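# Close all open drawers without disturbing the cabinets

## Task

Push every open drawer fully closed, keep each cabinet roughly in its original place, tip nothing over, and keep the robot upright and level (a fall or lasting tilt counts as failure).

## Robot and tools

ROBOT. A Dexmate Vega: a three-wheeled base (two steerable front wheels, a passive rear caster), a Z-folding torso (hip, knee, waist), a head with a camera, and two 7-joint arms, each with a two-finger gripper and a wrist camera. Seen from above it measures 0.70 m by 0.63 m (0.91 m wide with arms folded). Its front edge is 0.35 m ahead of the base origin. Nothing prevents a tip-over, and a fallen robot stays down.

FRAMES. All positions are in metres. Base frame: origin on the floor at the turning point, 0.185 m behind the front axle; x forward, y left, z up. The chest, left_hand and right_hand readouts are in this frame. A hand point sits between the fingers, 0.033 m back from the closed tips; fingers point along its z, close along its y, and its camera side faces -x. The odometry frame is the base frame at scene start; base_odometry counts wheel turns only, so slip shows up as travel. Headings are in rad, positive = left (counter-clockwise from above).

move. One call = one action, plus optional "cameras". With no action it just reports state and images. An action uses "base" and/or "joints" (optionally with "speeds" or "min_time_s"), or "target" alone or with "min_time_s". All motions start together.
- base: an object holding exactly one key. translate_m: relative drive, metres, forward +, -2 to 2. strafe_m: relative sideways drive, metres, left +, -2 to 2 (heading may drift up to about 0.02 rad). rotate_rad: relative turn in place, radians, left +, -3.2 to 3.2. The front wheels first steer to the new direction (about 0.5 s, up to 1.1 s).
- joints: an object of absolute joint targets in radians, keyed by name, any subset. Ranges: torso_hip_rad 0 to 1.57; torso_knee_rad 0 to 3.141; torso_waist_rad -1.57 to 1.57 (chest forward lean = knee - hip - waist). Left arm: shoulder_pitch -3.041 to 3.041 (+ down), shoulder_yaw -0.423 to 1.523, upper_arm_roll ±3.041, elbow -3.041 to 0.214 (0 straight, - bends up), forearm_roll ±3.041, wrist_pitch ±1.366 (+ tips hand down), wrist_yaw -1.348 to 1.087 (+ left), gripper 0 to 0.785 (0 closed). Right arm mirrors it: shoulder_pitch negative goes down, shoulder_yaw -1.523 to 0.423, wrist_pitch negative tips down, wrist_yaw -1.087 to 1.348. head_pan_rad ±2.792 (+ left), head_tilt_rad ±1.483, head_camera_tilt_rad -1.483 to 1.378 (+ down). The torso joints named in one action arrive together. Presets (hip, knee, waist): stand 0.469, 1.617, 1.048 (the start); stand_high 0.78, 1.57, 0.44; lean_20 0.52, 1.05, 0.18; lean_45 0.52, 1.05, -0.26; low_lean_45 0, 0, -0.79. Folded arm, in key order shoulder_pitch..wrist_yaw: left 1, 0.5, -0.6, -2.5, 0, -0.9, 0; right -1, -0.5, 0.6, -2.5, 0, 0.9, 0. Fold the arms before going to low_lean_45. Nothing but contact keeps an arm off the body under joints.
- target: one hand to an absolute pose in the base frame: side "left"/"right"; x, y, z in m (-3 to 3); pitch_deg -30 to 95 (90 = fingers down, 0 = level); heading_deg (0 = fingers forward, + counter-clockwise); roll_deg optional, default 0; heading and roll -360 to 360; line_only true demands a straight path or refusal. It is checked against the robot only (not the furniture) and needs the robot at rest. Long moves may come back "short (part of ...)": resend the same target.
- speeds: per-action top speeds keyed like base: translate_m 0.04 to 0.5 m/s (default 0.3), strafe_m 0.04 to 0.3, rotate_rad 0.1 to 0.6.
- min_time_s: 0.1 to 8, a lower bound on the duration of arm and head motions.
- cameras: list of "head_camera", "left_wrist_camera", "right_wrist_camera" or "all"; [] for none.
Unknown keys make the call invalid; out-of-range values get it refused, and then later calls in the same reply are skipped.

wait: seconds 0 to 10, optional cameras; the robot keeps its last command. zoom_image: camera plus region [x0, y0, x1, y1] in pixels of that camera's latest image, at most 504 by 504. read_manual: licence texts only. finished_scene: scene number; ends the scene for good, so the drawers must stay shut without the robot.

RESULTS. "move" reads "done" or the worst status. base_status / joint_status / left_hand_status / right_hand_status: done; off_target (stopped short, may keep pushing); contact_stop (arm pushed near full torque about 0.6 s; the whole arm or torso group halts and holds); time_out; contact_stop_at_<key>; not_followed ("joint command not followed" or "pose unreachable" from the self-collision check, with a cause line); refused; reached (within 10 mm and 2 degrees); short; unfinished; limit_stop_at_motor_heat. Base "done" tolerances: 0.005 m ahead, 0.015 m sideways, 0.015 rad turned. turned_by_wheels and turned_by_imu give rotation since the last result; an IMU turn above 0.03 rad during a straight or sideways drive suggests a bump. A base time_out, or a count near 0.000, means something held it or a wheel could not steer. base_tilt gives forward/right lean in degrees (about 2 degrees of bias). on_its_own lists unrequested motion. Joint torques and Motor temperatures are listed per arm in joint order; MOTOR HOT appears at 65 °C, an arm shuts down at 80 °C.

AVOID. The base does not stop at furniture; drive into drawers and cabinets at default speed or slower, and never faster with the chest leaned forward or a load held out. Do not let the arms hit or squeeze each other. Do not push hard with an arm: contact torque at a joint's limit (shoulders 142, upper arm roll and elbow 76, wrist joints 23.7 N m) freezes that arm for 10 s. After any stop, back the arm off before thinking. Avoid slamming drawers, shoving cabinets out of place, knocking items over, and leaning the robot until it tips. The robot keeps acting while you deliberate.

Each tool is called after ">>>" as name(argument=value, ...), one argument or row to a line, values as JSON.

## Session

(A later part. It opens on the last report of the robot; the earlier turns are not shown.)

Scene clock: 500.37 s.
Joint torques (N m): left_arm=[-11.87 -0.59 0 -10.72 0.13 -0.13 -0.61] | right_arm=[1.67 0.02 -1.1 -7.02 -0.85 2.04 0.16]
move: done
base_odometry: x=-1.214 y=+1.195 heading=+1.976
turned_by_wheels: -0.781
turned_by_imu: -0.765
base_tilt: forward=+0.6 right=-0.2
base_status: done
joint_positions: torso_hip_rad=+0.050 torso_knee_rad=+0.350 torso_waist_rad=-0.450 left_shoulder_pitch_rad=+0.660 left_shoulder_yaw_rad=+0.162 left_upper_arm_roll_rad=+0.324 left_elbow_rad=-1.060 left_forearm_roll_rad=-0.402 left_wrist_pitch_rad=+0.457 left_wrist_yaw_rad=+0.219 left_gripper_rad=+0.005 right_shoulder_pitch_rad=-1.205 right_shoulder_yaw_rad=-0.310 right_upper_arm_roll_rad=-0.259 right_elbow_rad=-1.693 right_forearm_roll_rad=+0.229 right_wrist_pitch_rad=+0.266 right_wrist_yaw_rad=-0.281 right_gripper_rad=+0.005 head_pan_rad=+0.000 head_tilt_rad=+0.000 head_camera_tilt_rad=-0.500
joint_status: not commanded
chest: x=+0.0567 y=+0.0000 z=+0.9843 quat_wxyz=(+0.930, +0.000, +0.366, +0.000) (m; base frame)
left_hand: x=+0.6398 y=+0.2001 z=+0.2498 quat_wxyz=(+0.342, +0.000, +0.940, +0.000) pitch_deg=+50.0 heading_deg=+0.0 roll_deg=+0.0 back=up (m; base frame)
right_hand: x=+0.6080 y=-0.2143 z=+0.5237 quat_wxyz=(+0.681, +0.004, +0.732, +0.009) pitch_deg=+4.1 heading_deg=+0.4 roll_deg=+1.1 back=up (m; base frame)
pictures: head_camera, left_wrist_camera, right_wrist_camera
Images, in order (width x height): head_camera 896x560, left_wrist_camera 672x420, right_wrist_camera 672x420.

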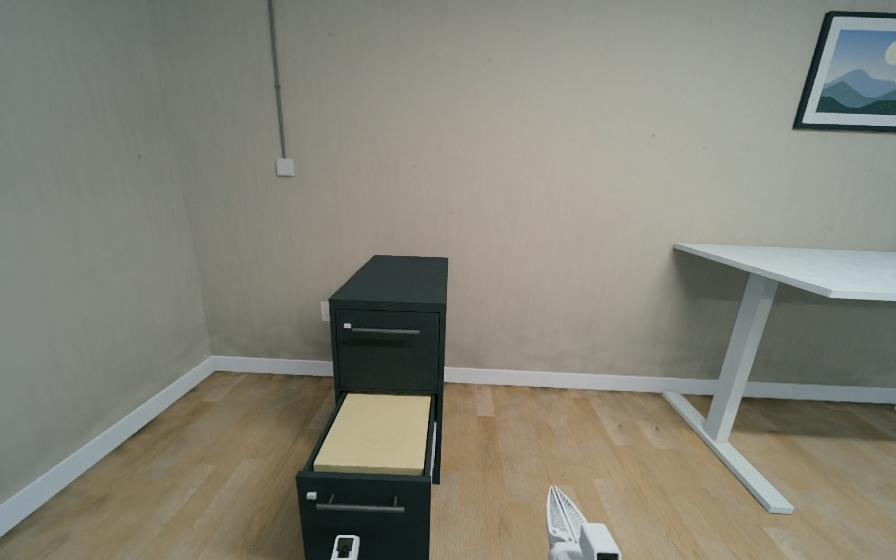

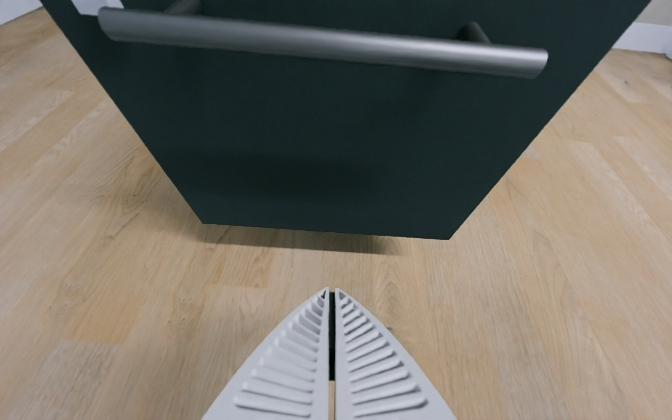

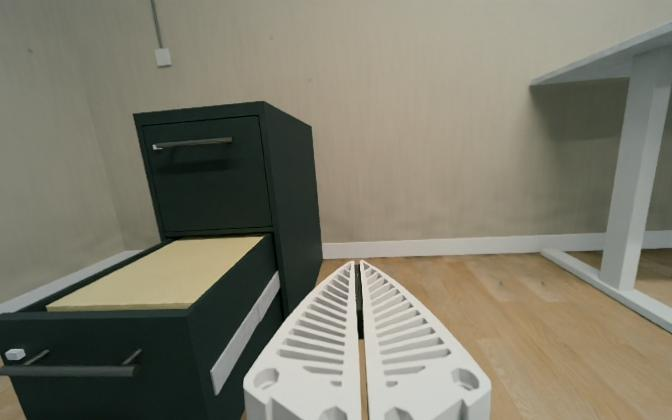

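>>> move(
  base={"translate_m": 0.38},
  speeds={"translate_m": 0.15},
  cameras=["all"],
)

Scene clock: 509.00 s.
Joint torques (N m): left_arm=[-13.59 -3.4 -4.15 -11.06 1.15 -1.3 0] | right_arm=[1.42 -0.14 -0.87 -7.46 -0.66 1.37 0.26]
move: done
base_odometry: x=-1.365 y=+1.543 heading=+1.976
turned_by_wheels: +0.000
turned_by_imu: +0.000
base_tilt: forward=+0.7 right=-0.1
base_status: done
joint_positions: torso_hip_rad=+0.050 torso_knee_rad=+0.350 torso_waist_rad=-0.450 left_shoulder_pitch_rad=+0.660 left_shoulder_yaw_rad=+0.162 left_upper_arm_roll_rad=+0.324 left_elbow_rad=-1.060 left_forearm_roll_rad=-0.402 left_wrist_pitch_rad=+0.457 left_wrist_yaw_rad=+0.219 left_gripper_rad=+0.005 right_shoulder_pitch_rad=-1.205 right_shoulder_yaw_rad=-0.310 right_upper_arm_roll_rad=-0.259 right_elbow_rad=-1.693 right_forearm_roll_rad=+0.229 right_wrist_pitch_rad=+0.266 right_wrist_yaw_rad=-0.281 right_gripper_rad=+0.005 head_pan_rad=+0.000 head_tilt_rad=+0.000 head_camera_tilt_rad=-0.500
joint_status: not commanded
chest: x=+0.0567 y=+0.0000 z=+0.9843 quat_wxyz=(+0.930, +0.000, +0.366, +0.000) (m; base frame)
left_hand: x=+0.6397 y=+0.2000 z=+0.2496 quat_wxyz=(+0.342, +0.000, +0.940, +0.000) pitch_deg=+50.0 heading_deg=+0.0 roll_deg=+0.0 back=up (m; base frame)
right_hand: x=+0.6080 y=-0.2143 z=+0.5237 quat_wxyz=(+0.681, +0.004, +0.732, +0.009) pitch_deg=+4.1 heading_deg=+0.4 roll_deg=+1.1 back=up (m; base frame)
pictures: head_camera, left_wrist_camera, right_wrist_camera
Images, in order (width x height): head_camera 896x560, left_wrist_camera 672x420, right_wrist_camera 672x420.

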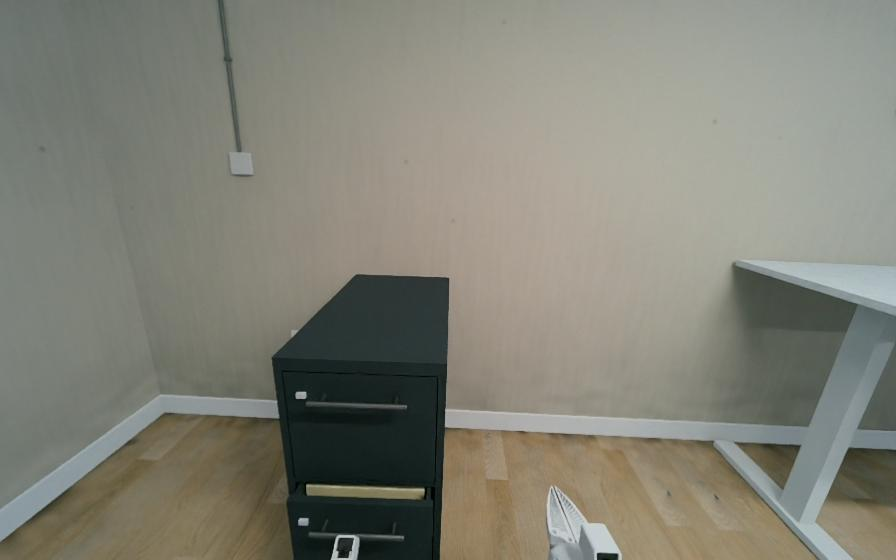

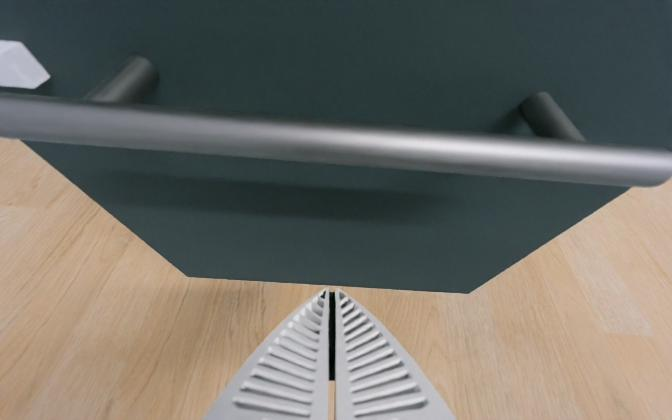

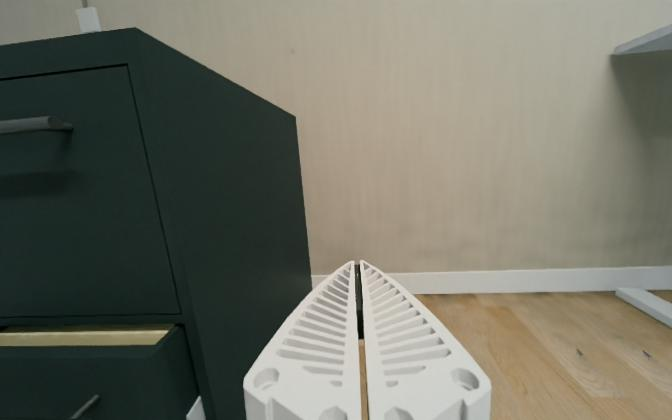

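>>> move(
  base={"translate_m": 0.06},
  speeds={"translate_m": 0.1},
  cameras=["head_camera", "right_wrist_camera"],
)

Scene clock: 517.93 s.
Joint torques (N m): left_arm=[-13.95 -0.42 -2.99 -12.79 0.67 -1.35 0.23] | right_arm=[0.91 0.12 -1.24 -7.47 -0.7 2.18 0.14]
move: done
base_odometry: x=-1.389 y=+1.598 heading=+1.975
turned_by_wheels: +0.000
turned_by_imu: +0.000
base_tilt: forward=+0.7 right=-0.1
base_status: done
joint_positions: torso_hip_rad=+0.050 torso_knee_rad=+0.350 torso_waist_rad=-0.450 left_shoulder_pitch_rad=+0.660 left_shoulder_yaw_rad=+0.162 left_upper_arm_roll_rad=+0.324 left_elbow_rad=-1.060 left_forearm_roll_rad=-0.402 left_wrist_pitch_rad=+0.457 left_wrist_yaw_rad=+0.219 left_gripper_rad=+0.005 right_shoulder_pitch_rad=-1.205 right_shoulder_yaw_rad=-0.310 right_upper_arm_roll_rad=-0.259 right_elbow_rad=-1.693 right_forearm_roll_rad=+0.229 right_wrist_pitch_rad=+0.266 right_wrist_yaw_rad=-0.281 right_gripper_rad=+0.005 head_pan_rad=+0.000 head_tilt_rad=+0.000 head_camera_tilt_rad=-0.500
joint_status: not commanded
chest: x=+0.0567 y=+0.0000 z=+0.9843 quat_wxyz=(+0.930, +0.000, +0.366, +0.000) (m; base frame)
left_hand: x=+0.6396 y=+0.2000 z=+0.2496 quat_wxyz=(+0.342, +0.000, +0.940, +0.000) pitch_deg=+50.0 heading_deg=+0.0 roll_deg=+0.0 back=up (m; base frame)
right_hand: x=+0.6080 y=-0.2143 z=+0.5237 quat_wxyz=(+0.681, +0.004, +0.732, +0.009) pitch_deg=+4.1 heading_deg=+0.4 roll_deg=+1.1 back=up (m; base frame)
pictures: head_camera, right_wrist_camera
Images, in order (width x height): head_camera 896x560, right_wrist_camera 672x420.

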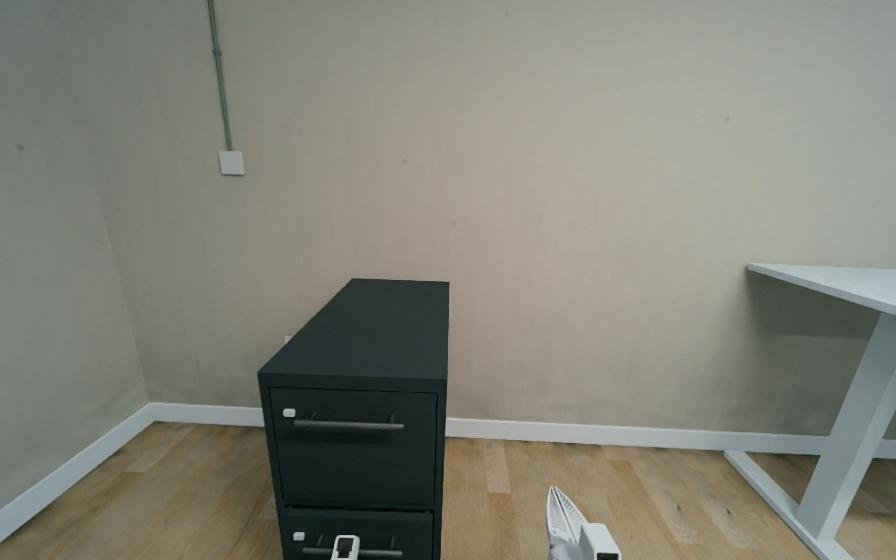

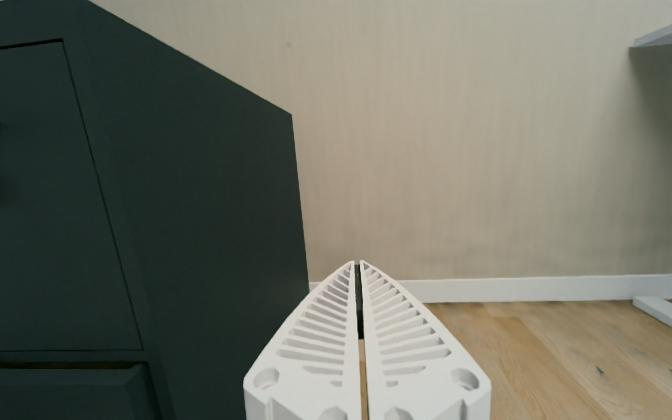

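>>> move(
  base={"translate_m": 0.04},
  speeds={"translate_m": 0.1},
  cameras=["head_camera", "right_wrist_camera"],
)

Scene clock: 521.60 s.
Joint torques (N m): left_arm=[-18.54 -0.84 -2.45 -15.55 0.91 -5 -0.29] | right_arm=[1.16 0.27 -1.37 -7.89 -0.73 1.96 0.1]
move: done
base_odometry: x=-1.405 y=+1.635 heading=+1.975
turned_by_wheels: +0.000
turned_by_imu: +0.001
base_tilt: forward=+0.7 right=-0.1
base_status: done
joint_positions: torso_hip_rad=+0.050 torso_knee_rad=+0.350 torso_waist_rad=-0.450 left_shoulder_pitch_rad=+0.660 left_shoulder_yaw_rad=+0.162 left_upper_arm_roll_rad=+0.324 left_elbow_rad=-1.060 left_forearm_roll_rad=-0.403 left_wrist_pitch_rad=+0.458 left_wrist_yaw_rad=+0.219 left_gripper_rad=+0.005 right_shoulder_pitch_rad=-1.205 right_shoulder_yaw_rad=-0.310 right_upper_arm_roll_rad=-0.259 right_elbow_rad=-1.693 right_forearm_roll_rad=+0.229 right_wrist_pitch_rad=+0.266 right_wrist_yaw_rad=-0.281 right_gripper_rad=+0.005 head_pan_rad=+0.000 head_tilt_rad=+0.000 head_camera_tilt_rad=-0.500
joint_status: not commanded
chest: x=+0.0567 y=+0.0000 z=+0.9843 quat_wxyz=(+0.930, +0.000, +0.366, +0.000) (m; base frame)
left_hand: x=+0.6391 y=+0.2001 z=+0.2492 quat_wxyz=(+0.341, +0.000, +0.940, +0.000) pitch_deg=+50.1 heading_deg=+0.0 roll_deg=+0.0 back=up (m; base frame)
right_hand: x=+0.6080 y=-0.2143 z=+0.5237 quat_wxyz=(+0.681, +0.004, +0.732, +0.009) pitch_deg=+4.1 heading_deg=+0.4 roll_deg=+1.1 back=up (m; base frame)
pictures: head_camera, right_wrist_camera
Images, in order (width x height): head_camera 896x560, right_wrist_camera 672x420.

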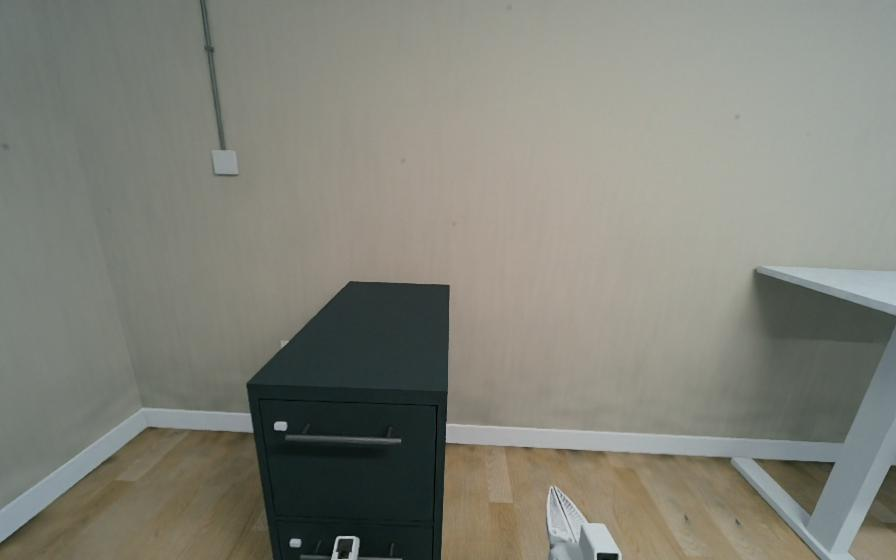

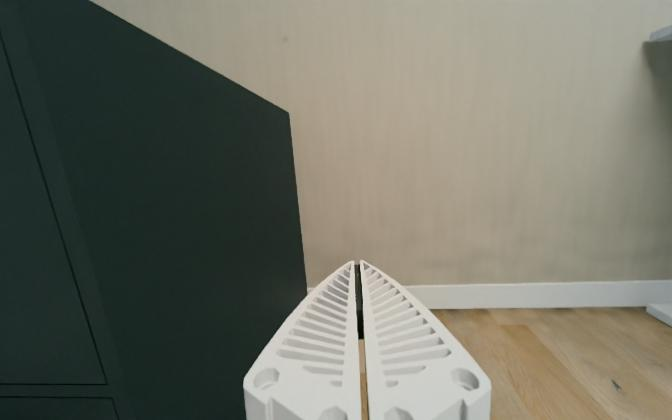

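>>> move(
  base={"translate_m": 0.015},
  speeds={"translate_m": 0.05},
  cameras=["head_camera", "left_wrist_camera"],
)

>>> zoom_image(
  camera="head_camera",
  region=[230, 370, 470, 560],
)

Scene clock: 527.50 s.
Joint torques (N m): left_arm=[-21.14 -0.3 -3.06 -17.21 0.74 -5.34 -0.04] | right_arm=[0.22 -0.3 -1.13 -8.55 -0.8 2.41 0.17]
move: done
base_odometry: x=-1.411 y=+1.649 heading=+1.975
turned_by_wheels: +0.000
turned_by_imu: +0.001
base_tilt: forward=+0.7 right=-0.1
base_status: done
joint_positions: torso_hip_rad=+0.050 torso_knee_rad=+0.350 torso_waist_rad=-0.450 left_shoulder_pitch_rad=+0.660 left_shoulder_yaw_rad=+0.162 left_upper_arm_roll_rad=+0.324 left_elbow_rad=-1.060 left_forearm_roll_rad=-0.403 left_wrist_pitch_rad=+0.459 left_wrist_yaw_rad=+0.219 left_gripper_rad=+0.005 right_shoulder_pitch_rad=-1.205 right_shoulder_yaw_rad=-0.310 right_upper_arm_roll_rad=-0.259 right_elbow_rad=-1.693 right_forearm_roll_rad=+0.229 right_wrist_pitch_rad=+0.266 right_wrist_yaw_rad=-0.281 right_gripper_rad=+0.005 head_pan_rad=+0.000 head_tilt_rad=+0.000 head_camera_tilt_rad=-0.500
joint_status: not commanded
chest: x=+0.0566 y=+0.0000 z=+0.9843 quat_wxyz=(+0.930, +0.000, +0.366, +0.000) (m; base frame)
left_hand: x=+0.6389 y=+0.2001 z=+0.2490 quat_wxyz=(+0.341, +0.000, +0.940, +0.000) pitch_deg=+50.2 heading_deg=+0.0 roll_deg=+0.0 back=up (m; base frame)
right_hand: x=+0.6080 y=-0.2143 z=+0.5238 quat_wxyz=(+0.681, +0.004, +0.732, +0.009) pitch_deg=+4.1 heading_deg=+0.4 roll_deg=+1.1 back=up (m; base frame)
pictures: head_camera, left_wrist_camera
Images, in order (width x height): head_camera 896x560, left_wrist_camera 672x420.

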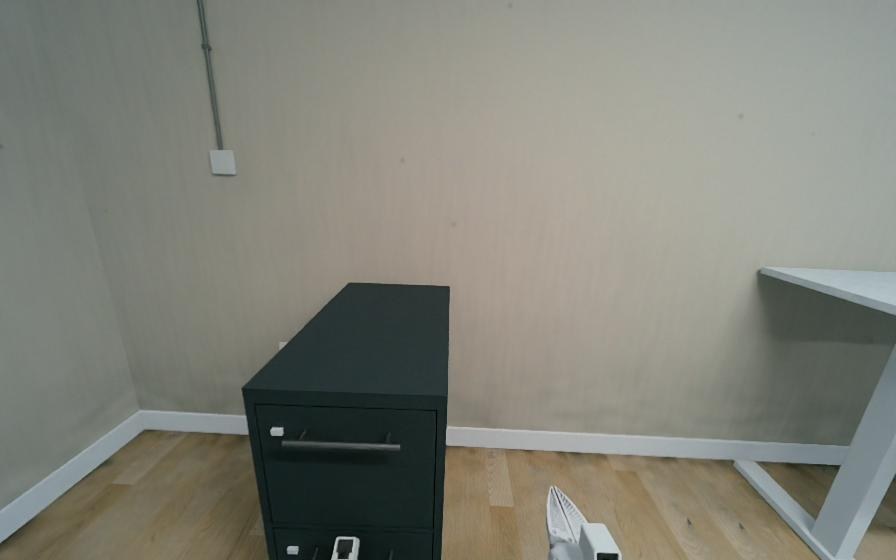

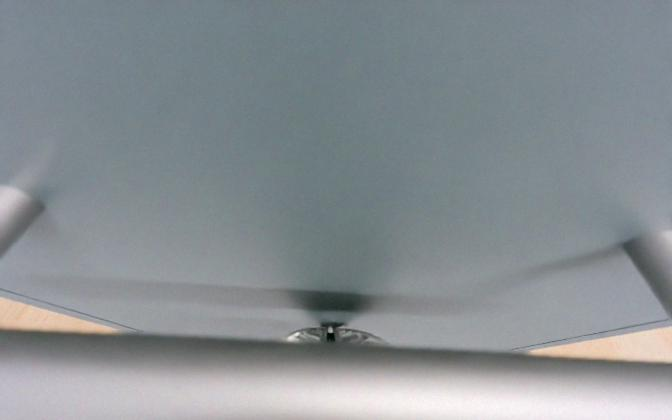

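Scaled by 2.100 from the camera's 896x560 image, which has a finer 960x600 frame.

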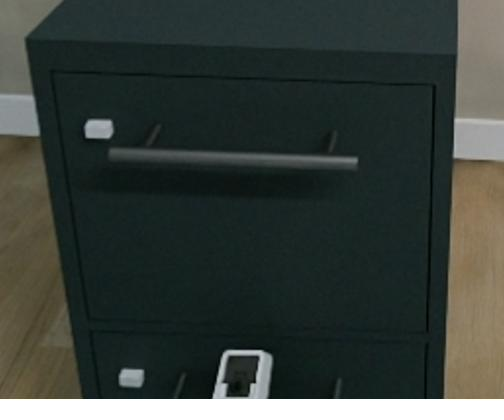

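>>> move(
  base={"translate_m": -0.5},
  cameras=["all"],
)

>>> zoom_image(
  camera="head_camera",
  region=[300, 240, 480, 520],
)

>>> zoom_image(
  camera="right_wrist_camera",
  region=[100, 80, 370, 350],
)

Scene clock: 538.63 s.
Joint torques (N m): left_arm=[-13.91 0.82 -2.32 -12.16 0.09 -1.75 0.18] | right_arm=[0.98 0.57 -0.93 -7.49 -0.82 1.88 0.08]
move: done
base_odometry: x=-1.213 y=+1.190 heading=+1.974
turned_by_wheels: -0.001
turned_by_imu: +0.000
base_tilt: forward=+0.7 right=-0.1
base_status: done
joint_positions: torso_hip_rad=+0.050 torso_knee_rad=+0.350 torso_waist_rad=-0.450 left_shoulder_pitch_rad=+0.660 left_shoulder_yaw_rad=+0.162 left_upper_arm_roll_rad=+0.324 left_elbow_rad=-1.060 left_forearm_roll_rad=-0.402 left_wrist_pitch_rad=+0.457 left_wrist_yaw_rad=+0.219 left_gripper_rad=+0.005 right_shoulder_pitch_rad=-1.205 right_shoulder_yaw_rad=-0.310 right_upper_arm_roll_rad=-0.259 right_elbow_rad=-1.693 right_forearm_roll_rad=+0.229 right_wrist_pitch_rad=+0.266 right_wrist_yaw_rad=-0.281 right_gripper_rad=+0.005 head_pan_rad=+0.000 head_tilt_rad=+0.000 head_camera_tilt_rad=-0.500
joint_status: not commanded
chest: x=+0.0567 y=+0.0000 z=+0.9843 quat_wxyz=(+0.930, +0.000, +0.366, +0.000) (m; base frame)
left_hand: x=+0.6397 y=+0.2000 z=+0.2497 quat_wxyz=(+0.342, +0.000, +0.940, +0.000) pitch_deg=+50.0 heading_deg=+0.0 roll_deg=+0.0 back=up (m; base frame)
right_hand: x=+0.6080 y=-0.2143 z=+0.5237 quat_wxyz=(+0.681, +0.004, +0.732, +0.009) pitch_deg=+4.1 heading_deg=+0.4 roll_deg=+1.1 back=up (m; base frame)
pictures: head_camera, left_wrist_camera, right_wrist_camera
Images, in order (width x height): head_camera 896x560, left_wrist_camera 672x420, right_wrist_camera 672x420.

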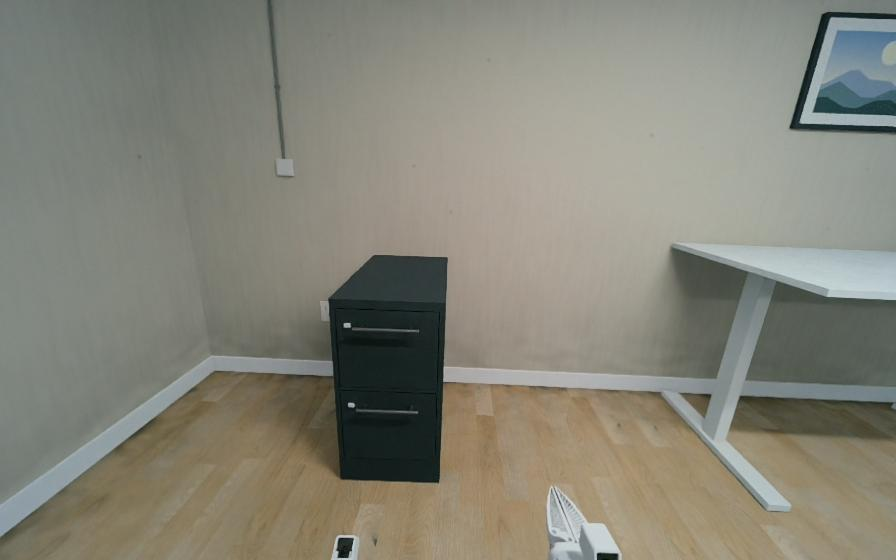

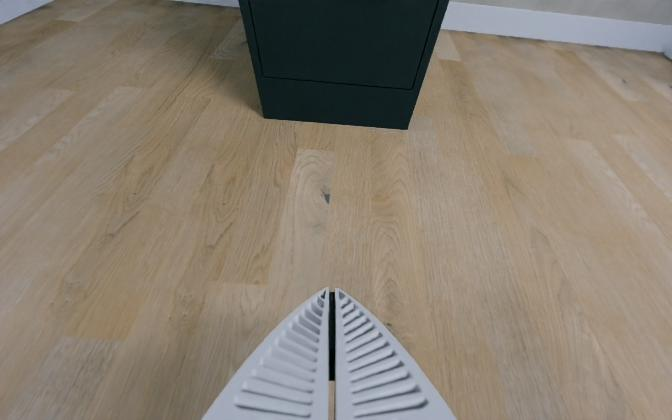

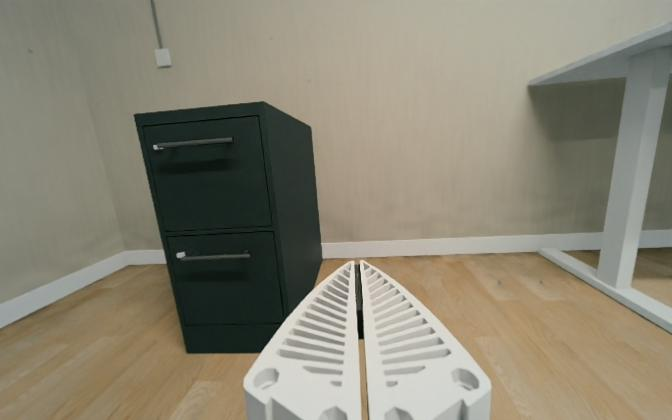

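Scaled by 1.800 from the camera's 896x560 image, which has a finer 960x600 frame.

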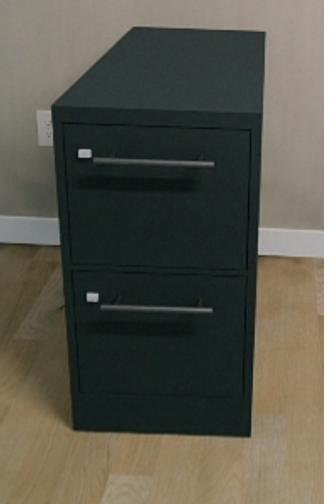

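Scaled by 1.867 from the camera's 672x420 image, which has a finer 960x600 frame.

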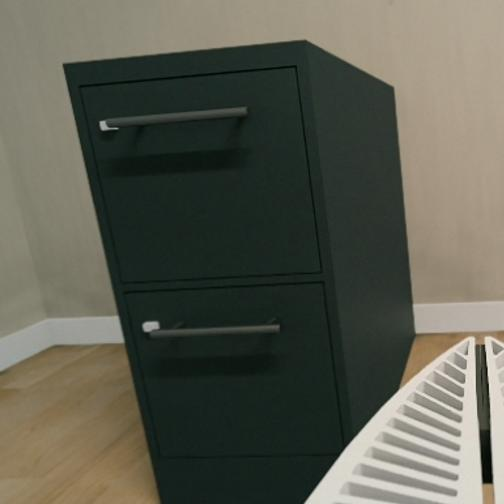

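>>> move(
  base={"rotate_rad": -2.978},
  cameras=["head_camera"],
)

Scene clock: 564.93 s.
Joint torques (N m): left_arm=[-13.61 0.32 -2.78 -12.36 0.24 -2.57 0.11] | right_arm=[1.23 0.12 -1.13 -7.62 -0.81 1.73 0.15]
move: done
base_odometry: x=-1.213 y=+1.192 heading=-1.008
turned_by_wheels: -2.983
turned_by_imu: -2.924
base_tilt: forward=+0.7 right=-0.1
base_status: done
joint_positions: torso_hip_rad=+0.050 torso_knee_rad=+0.350 torso_waist_rad=-0.450 left_shoulder_pitch_rad=+0.660 left_shoulder_yaw_rad=+0.162 left_upper_arm_roll_rad=+0.324 left_elbow_rad=-1.060 left_forearm_roll_rad=-0.402 left_wrist_pitch_rad=+0.457 left_wrist_yaw_rad=+0.219 left_gripper_rad=+0.005 right_shoulder_pitch_rad=-1.205 right_shoulder_yaw_rad=-0.310 right_upper_arm_roll_rad=-0.259 right_elbow_rad=-1.693 right_forearm_roll_rad=+0.229 right_wrist_pitch_rad=+0.266 right_wrist_yaw_rad=-0.281 right_gripper_rad=+0.005 head_pan_rad=+0.000 head_tilt_rad=+0.000 head_camera_tilt_rad=-0.500
joint_status: not commanded
chest: x=+0.0567 y=+0.0000 z=+0.9843 quat_wxyz=(+0.930, +0.000, +0.366, +0.000) (m; base frame)
left_hand: x=+0.6397 y=+0.2000 z=+0.2497 quat_wxyz=(+0.342, +0.000, +0.940, +0.000) pitch_deg=+50.0 heading_deg=+0.0 roll_deg=+0.0 back=up (m; base frame)
right_hand: x=+0.6080 y=-0.2143 z=+0.5237 quat_wxyz=(+0.681, +0.004, +0.732, +0.009) pitch_deg=+4.1 heading_deg=+0.4 roll_deg=+1.1 back=up (m; base frame)
pictures: head_camera
Images, in order (width x height): head_camera 896x560.

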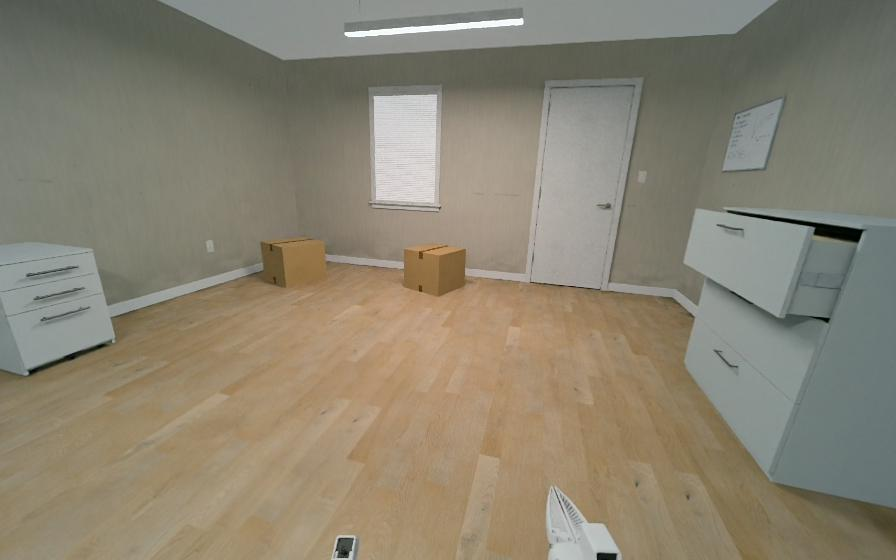

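>>> move(
  target={"side": "left", "x": 0.64, "y": 0.22, "z": 0.82, "pitch_deg": 0, "heading_deg": 0},
)

>>> move(
  base={"rotate_rad": -0.264},
)

>>> move(
  base={"translate_m": 1.61},
  speeds={"translate_m": 0.5},
)

>>> move(
  base={"rotate_rad": -1.0},
  cameras=["all"],
)

Scene clock: 596.87 s.
Joint torques (N m): left_arm=[-3.85 9.23 -8.8 -9.55 1.1 -2.17 0.61] | right_arm=[1.89 -0.68 -0.83 -7.82 -0.78 1.98 0.2]
move: done
base_odometry: x=-1.213 y=+1.192 heading=-1.008
turned_by_wheels: +0.000
turned_by_imu: +0.002
base_tilt: forward=+0.7 right=-0.2
base_status: not commanded
joint_positions: torso_hip_rad=+0.050 torso_knee_rad=+0.350 torso_waist_rad=-0.450 left_shoulder_pitch_rad=+0.855 left_shoulder_yaw_rad=+1.197 left_upper_arm_roll_rad=+0.373 left_elbow_rad=-2.502 left_forearm_roll_rad=-1.027 left_wrist_pitch_rad=+0.072 left_wrist_yaw_rad=+0.979 left_gripper_rad=+0.005 right_shoulder_pitch_rad=-1.205 right_shoulder_yaw_rad=-0.310 right_upper_arm_roll_rad=-0.259 right_elbow_rad=-1.693 right_forearm_roll_rad=+0.229 right_wrist_pitch_rad=+0.266 right_wrist_yaw_rad=-0.281 right_gripper_rad=+0.005 head_pan_rad=+0.000 head_tilt_rad=+0.000 head_camera_tilt_rad=-0.500
joint_status: not commanded
chest: x=+0.0567 y=+0.0000 z=+0.9843 quat_wxyz=(+0.930, +0.000, +0.366, +0.000) (m; base frame)
left_hand: x=+0.6414 y=+0.2214 z=+0.8192 quat_wxyz=(+0.707, +0.000, +0.707, +0.001) pitch_deg=+0.0 heading_deg=+0.1 roll_deg=+0.1 back=up (m; base frame)
left_hand_status: reached (checked arc [a long move; over the whole arc the hand travels 0.70 m to end 0.57 m from its start, up to 0.17 m off the straight line; left_elbow_rad turns most, 1.45 rad; on the way or at its end the hand turns up to 50 deg from its attitude at the start], planned for 4.9 s): 2 mm and 0.1 deg off.
right_hand: x=+0.6080 y=-0.2143 z=+0.5237 quat_wxyz=(+0.681, +0.004, +0.732, +0.009) pitch_deg=+4.1 heading_deg=+0.4 roll_deg=+1.1 back=up (m; base frame)
pictures: none

Scene clock: 598.53 s.
Joint torques (N m): left_arm=[-4.61 6.99 -9.95 -4.97 1.54 -1.45 0.92] | right_arm=[1.42 -0.34 -1.06 -7.8 -0.74 2 0.22]
move: done
base_odometry: x=-1.212 y=+1.192 heading=-1.273
turned_by_wheels: -0.264
turned_by_imu: -0.259
base_tilt: forward=+0.7 right=-0.1
base_status: done
joint_positions: torso_hip_rad=+0.050 torso_knee_rad=+0.350 torso_waist_rad=-0.450 left_shoulder_pitch_rad=+0.855 left_shoulder_yaw_rad=+1.201 left_upper_arm_roll_rad=+0.373 left_elbow_rad=-2.508 left_forearm_roll_rad=-1.030 left_wrist_pitch_rad=+0.070 left_wrist_yaw_rad=+0.982 left_gripper_rad=+0.005 right_shoulder_pitch_rad=-1.205 right_shoulder_yaw_rad=-0.310 right_upper_arm_roll_rad=-0.259 right_elbow_rad=-1.693 right_forearm_roll_rad=+0.229 right_wrist_pitch_rad=+0.266 right_wrist_yaw_rad=-0.281 right_gripper_rad=+0.005 head_pan_rad=+0.000 head_tilt_rad=+0.000 head_camera_tilt_rad=-0.500
joint_status: not commanded
chest: x=+0.0567 y=+0.0000 z=+0.9843 quat_wxyz=(+0.930, +0.000, +0.366, +0.000) (m; base frame)
left_hand: x=+0.6400 y=+0.2201 z=+0.8200 quat_wxyz=(+0.707, +0.000, +0.707, +0.000) pitch_deg=+0.0 heading_deg=+0.0 roll_deg=+0.0 back=up (m; base frame)
right_hand: x=+0.6080 y=-0.2143 z=+0.5237 quat_wxyz=(+0.681, +0.004, +0.732, +0.009) pitch_deg=+4.1 heading_deg=+0.4 roll_deg=+1.1 back=up (m; base frame)
pictures: none

Scene clock: 604.20 s.
Joint torques (N m): left_arm=[-5.26 9.45 -10.1 -8.27 0.66 -3.31 0.54] | right_arm=[-0.07 0.39 -1.14 -7.55 -0.8 1.82 0.09]
move: done
base_odometry: x=-0.735 y=-0.346 heading=-1.273
turned_by_wheels: +0.000
turned_by_imu: +0.002
base_tilt: forward=+0.6 right=-0.1
base_status: done
joint_positions: torso_hip_rad=+0.050 torso_knee_rad=+0.350 torso_waist_rad=-0.450 left_shoulder_pitch_rad=+0.855 left_shoulder_yaw_rad=+1.202 left_upper_arm_roll_rad=+0.374 left_elbow_rad=-2.508 left_forearm_roll_rad=-1.030 left_wrist_pitch_rad=+0.070 left_wrist_yaw_rad=+0.982 left_gripper_rad=+0.005 right_shoulder_pitch_rad=-1.205 right_shoulder_yaw_rad=-0.310 right_upper_arm_roll_rad=-0.259 right_elbow_rad=-1.693 right_forearm_roll_rad=+0.229 right_wrist_pitch_rad=+0.266 right_wrist_yaw_rad=-0.281 right_gripper_rad=+0.005 head_pan_rad=+0.000 head_tilt_rad=+0.000 head_camera_tilt_rad=-0.500
joint_status: not commanded
chest: x=+0.0567 y=+0.0000 z=+0.9843 quat_wxyz=(+0.930, +0.000, +0.366, +0.000) (m; base frame)
left_hand: x=+0.6400 y=+0.2200 z=+0.8200 quat_wxyz=(+0.707, +0.000, +0.707, +0.000) pitch_deg=+0.0 heading_deg=+0.0 roll_deg=+0.0 back=up (m; base frame)
right_hand: x=+0.6080 y=-0.2143 z=+0.5237 quat_wxyz=(+0.681, +0.004, +0.732, +0.009) pitch_deg=+4.1 heading_deg=+0.4 roll_deg=+1.1 back=up (m; base frame)
pictures: none

Scene clock: 607.47 s.
Joint torques (N m): left_arm=[-5.84 5.55 -8.99 -7.48 0.93 -1.61 -0.19] | right_arm=[1.57 0.11 -0.91 -7.34 -0.74 2.03 0.06]
move: done
base_odometry: x=-0.735 y=-0.347 heading=-2.275
turned_by_wheels: -1.002
turned_by_imu: -0.983
base_tilt: forward=+0.7 right=-0.1
base_status: done
joint_positions: torso_hip_rad=+0.050 torso_knee_rad=+0.350 torso_waist_rad=-0.450 left_shoulder_pitch_rad=+0.856 left_shoulder_yaw_rad=+1.202 left_upper_arm_roll_rad=+0.374 left_elbow_rad=-2.508 left_forearm_roll_rad=-1.030 left_wrist_pitch_rad=+0.070 left_wrist_yaw_rad=+0.982 left_gripper_rad=+0.005 right_shoulder_pitch_rad=-1.205 right_shoulder_yaw_rad=-0.310 right_upper_arm_roll_rad=-0.259 right_elbow_rad=-1.693 right_forearm_roll_rad=+0.229 right_wrist_pitch_rad=+0.266 right_wrist_yaw_rad=-0.281 right_gripper_rad=+0.005 head_pan_rad=+0.000 head_tilt_rad=+0.000 head_camera_tilt_rad=-0.500
joint_status: not commanded
chest: x=+0.0567 y=+0.0000 z=+0.9843 quat_wxyz=(+0.930, +0.000, +0.366, +0.000) (m; base frame)
left_hand: x=+0.6400 y=+0.2200 z=+0.8200 quat_wxyz=(+0.707, +0.000, +0.707, +0.000) pitch_deg=+0.0 heading_deg=+0.0 roll_deg=+0.0 back=up (m; base frame)
right_hand: x=+0.6080 y=-0.2143 z=+0.5237 quat_wxyz=(+0.681, +0.004, +0.732, +0.009) pitch_deg=+4.1 heading_deg=+0.4 roll_deg=+1.1 back=up (m; base frame)
pictures: head_camera, left_wrist_camera, right_wrist_camera
Images, in order (width x height): head_camera 896x560, left_wrist_camera 672x420, right_wrist_camera 672x420.

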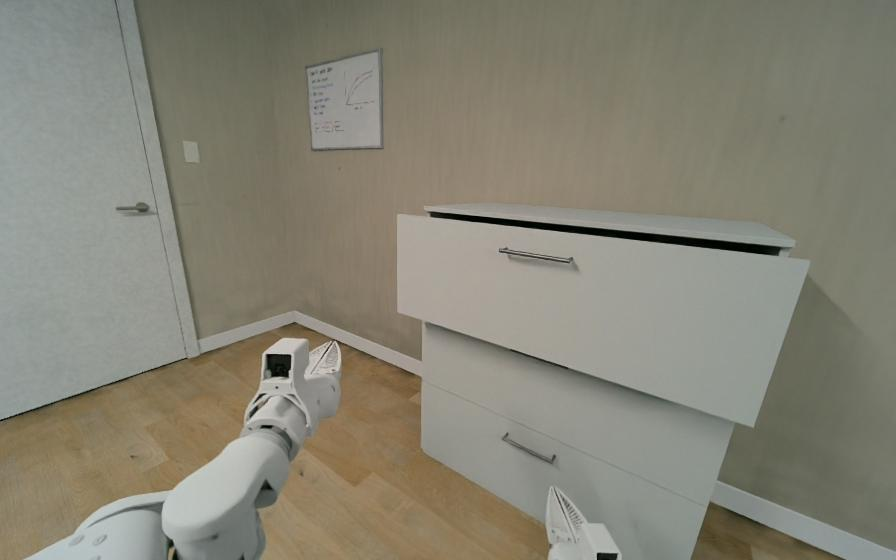

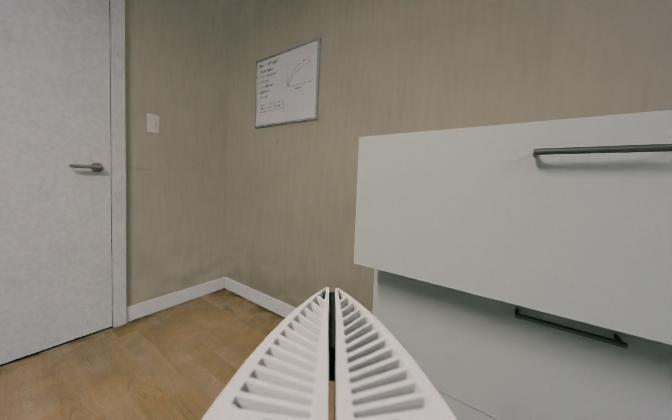

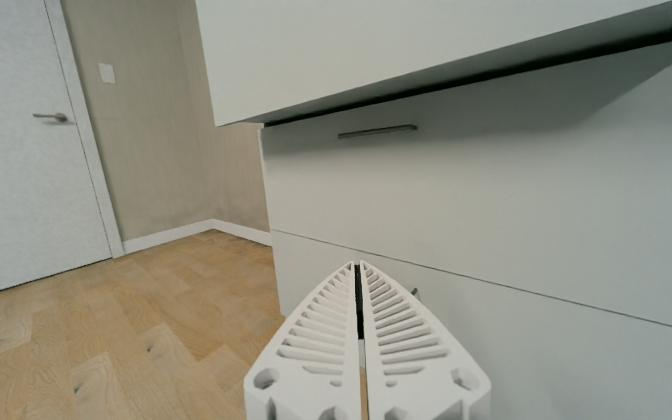

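>>> move(
  base={"rotate_rad": -0.6},
)

>>> move(
  target={"side": "left", "x": 0.64, "y": 0.33, "z": 0.84, "pitch_deg": 0, "heading_deg": 0},
  cameras=["all"],
)

Scene clock: 640.27 s.
Joint torques (N m): left_arm=[-3.86 5.71 -9.34 -7.35 1.17 -0.53 0.02] | right_arm=[1 0.45 -1.12 -7.68 -0.76 1.99 0.17]
move: done
base_odometry: x=-0.735 y=-0.348 heading=-2.875
turned_by_wheels: -0.601
turned_by_imu: -0.588
base_tilt: forward=+0.6 right=-0.1
base_status: done
joint_positions: torso_hip_rad=+0.050 torso_knee_rad=+0.350 torso_waist_rad=-0.450 left_shoulder_pitch_rad=+0.856 left_shoulder_yaw_rad=+1.202 left_upper_arm_roll_rad=+0.374 left_elbow_rad=-2.508 left_forearm_roll_rad=-1.030 left_wrist_pitch_rad=+0.070 left_wrist_yaw_rad=+0.982 left_gripper_rad=+0.005 right_shoulder_pitch_rad=-1.205 right_shoulder_yaw_rad=-0.310 right_upper_arm_roll_rad=-0.259 right_elbow_rad=-1.693 right_forearm_roll_rad=+0.229 right_wrist_pitch_rad=+0.266 right_wrist_yaw_rad=-0.281 right_gripper_rad=+0.005 head_pan_rad=+0.000 head_tilt_rad=+0.000 head_camera_tilt_rad=-0.500
joint_status: not commanded
chest: x=+0.0567 y=+0.0000 z=+0.9843 quat_wxyz=(+0.930, +0.000, +0.366, +0.000) (m; base frame)
left_hand: x=+0.6400 y=+0.2200 z=+0.8200 quat_wxyz=(+0.707, +0.000, +0.707, +0.000) pitch_deg=+0.0 heading_deg=+0.0 roll_deg=+0.0 back=up (m; base frame)
right_hand: x=+0.6080 y=-0.2143 z=+0.5237 quat_wxyz=(+0.681, +0.004, +0.732, +0.009) pitch_deg=+4.1 heading_deg=+0.4 roll_deg=+1.1 back=up (m; base frame)
pictures: none

Scene clock: 644.83 s.
Joint torques (N m): left_arm=[-2.42 1.71 -15.55 -5.14 0.04 -2.3 -0.77] | right_arm=[1.17 0.9 -0.92 -8.17 -0.77 2.11 0.29]
move: done
base_odometry: x=-0.735 y=-0.348 heading=-2.875
turned_by_wheels: +0.000
turned_by_imu: +0.001
base_tilt: forward=+0.6 right=-0.1
base_status: not commanded
joint_positions: torso_hip_rad=+0.050 torso_knee_rad=+0.350 torso_waist_rad=-0.450 left_shoulder_pitch_rad=+1.600 left_shoulder_yaw_rad=+1.341 left_upper_arm_roll_rad=-0.440 left_elbow_rad=-2.351 left_forearm_roll_rad=-1.205 left_wrist_pitch_rad=-0.129 left_wrist_yaw_rad=+0.670 left_gripper_rad=+0.005 right_shoulder_pitch_rad=-1.205 right_shoulder_yaw_rad=-0.310 right_upper_arm_roll_rad=-0.259 right_elbow_rad=-1.693 right_forearm_roll_rad=+0.229 right_wrist_pitch_rad=+0.266 right_wrist_yaw_rad=-0.281 right_gripper_rad=+0.005 head_pan_rad=+0.000 head_tilt_rad=+0.000 head_camera_tilt_rad=-0.500
joint_status: not commanded
chest: x=+0.0567 y=+0.0000 z=+0.9843 quat_wxyz=(+0.930, +0.000, +0.366, +0.000) (m; base frame)
left_hand: x=+0.6401 y=+0.3288 z=+0.8396 quat_wxyz=(+0.707, +0.000, +0.707, +0.000) pitch_deg=+0.0 heading_deg=+0.0 roll_deg=+0.0 back=up (m; base frame)
left_hand_status: reached (straight line, planned for 3.0 s): 1 mm and 0.0 deg off.
right_hand: x=+0.6080 y=-0.2143 z=+0.5237 quat_wxyz=(+0.681, +0.004, +0.732, +0.009) pitch_deg=+4.1 heading_deg=+0.4 roll_deg=+1.1 back=up (m; base frame)
pictures: head_camera, left_wrist_camera, right_wrist_camera
Images, in order (width x height): head_camera 896x560, left_wrist_camera 672x420, right_wrist_camera 672x420.

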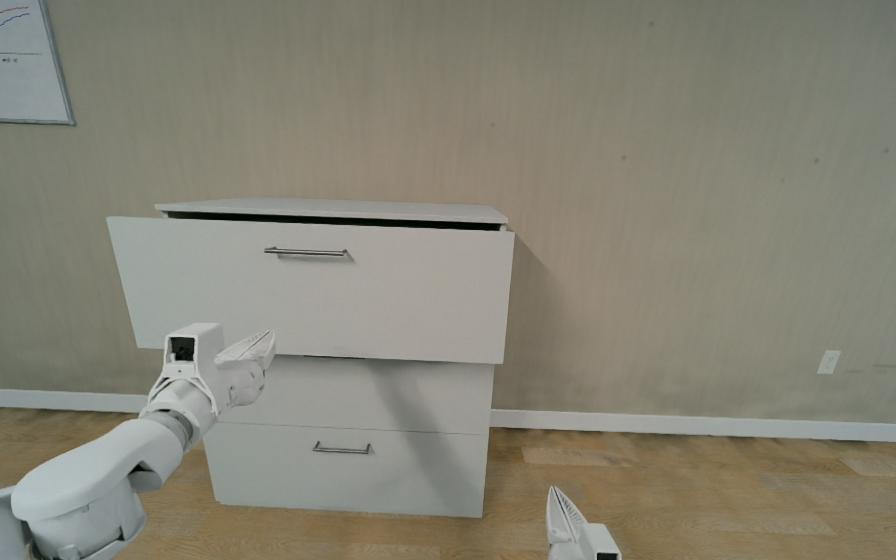

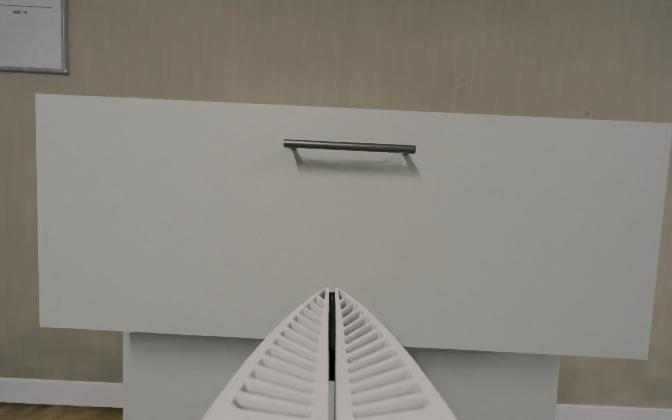

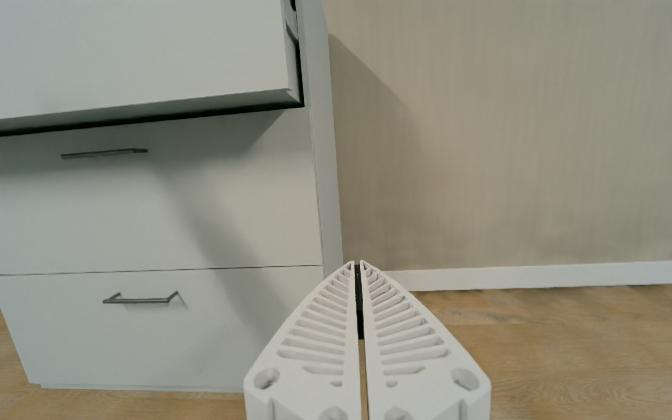

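>>> move(
  base={"translate_m": 0.27},
  speeds={"translate_m": 0.15},
  cameras=["head_camera", "left_wrist_camera"],
)

Scene clock: 652.60 s.
Joint torques (N m): left_arm=[-9.26 6.29 -15.24 -3.14 0.56 -2.34 0.09] | right_arm=[1.16 0.22 -1.05 -7.42 -0.81 1.86 0.18]
move: done
base_odometry: x=-0.995 y=-0.420 heading=-2.876
turned_by_wheels: +0.000
turned_by_imu: +0.001
base_tilt: forward=+0.7 right=+0.0
base_status: done
joint_positions: torso_hip_rad=+0.050 torso_knee_rad=+0.350 torso_waist_rad=-0.450 left_shoulder_pitch_rad=+1.605 left_shoulder_yaw_rad=+1.338 left_upper_arm_roll_rad=-0.446 left_elbow_rad=-2.350 left_forearm_roll_rad=-1.205 left_wrist_pitch_rad=-0.127 left_wrist_yaw_rad=+0.666 left_gripper_rad=+0.005 right_shoulder_pitch_rad=-1.205 right_shoulder_yaw_rad=-0.310 right_upper_arm_roll_rad=-0.259 right_elbow_rad=-1.693 right_forearm_roll_rad=+0.229 right_wrist_pitch_rad=+0.266 right_wrist_yaw_rad=-0.281 right_gripper_rad=+0.005 head_pan_rad=+0.000 head_tilt_rad=+0.000 head_camera_tilt_rad=-0.500
joint_status: not commanded
chest: x=+0.0566 y=+0.0000 z=+0.9844 quat_wxyz=(+0.930, +0.000, +0.366, +0.000) (m; base frame)
left_hand: x=+0.6399 y=+0.3300 z=+0.8397 quat_wxyz=(+0.707, +0.000, +0.707, +0.000) pitch_deg=+0.0 heading_deg=+0.0 roll_deg=+0.0 back=up (m; base frame)
right_hand: x=+0.6080 y=-0.2143 z=+0.5238 quat_wxyz=(+0.681, +0.004, +0.732, +0.009) pitch_deg=+4.1 heading_deg=+0.4 roll_deg=+1.1 back=up (m; base frame)
pictures: head_camera, left_wrist_camera
Images, in order (width x height): head_camera 896x560, left_wrist_camera 672x420.

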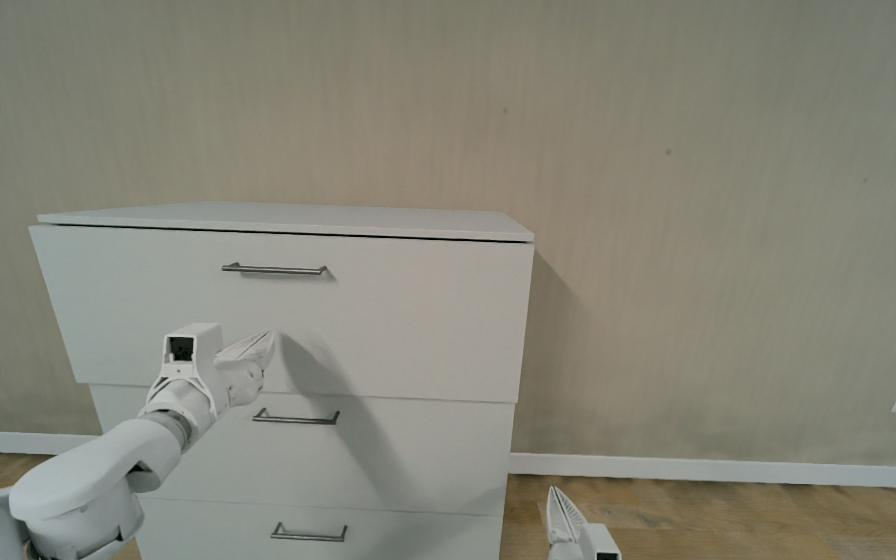

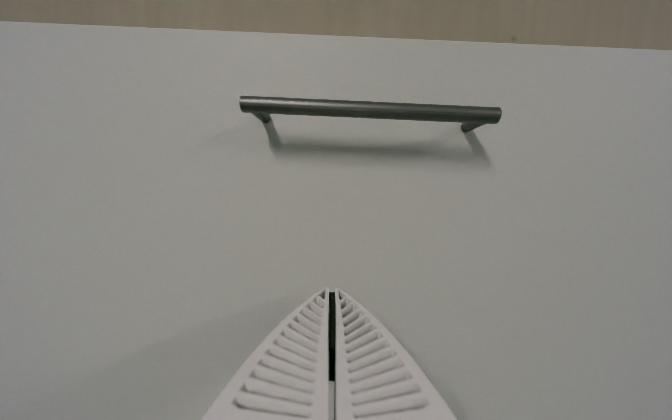

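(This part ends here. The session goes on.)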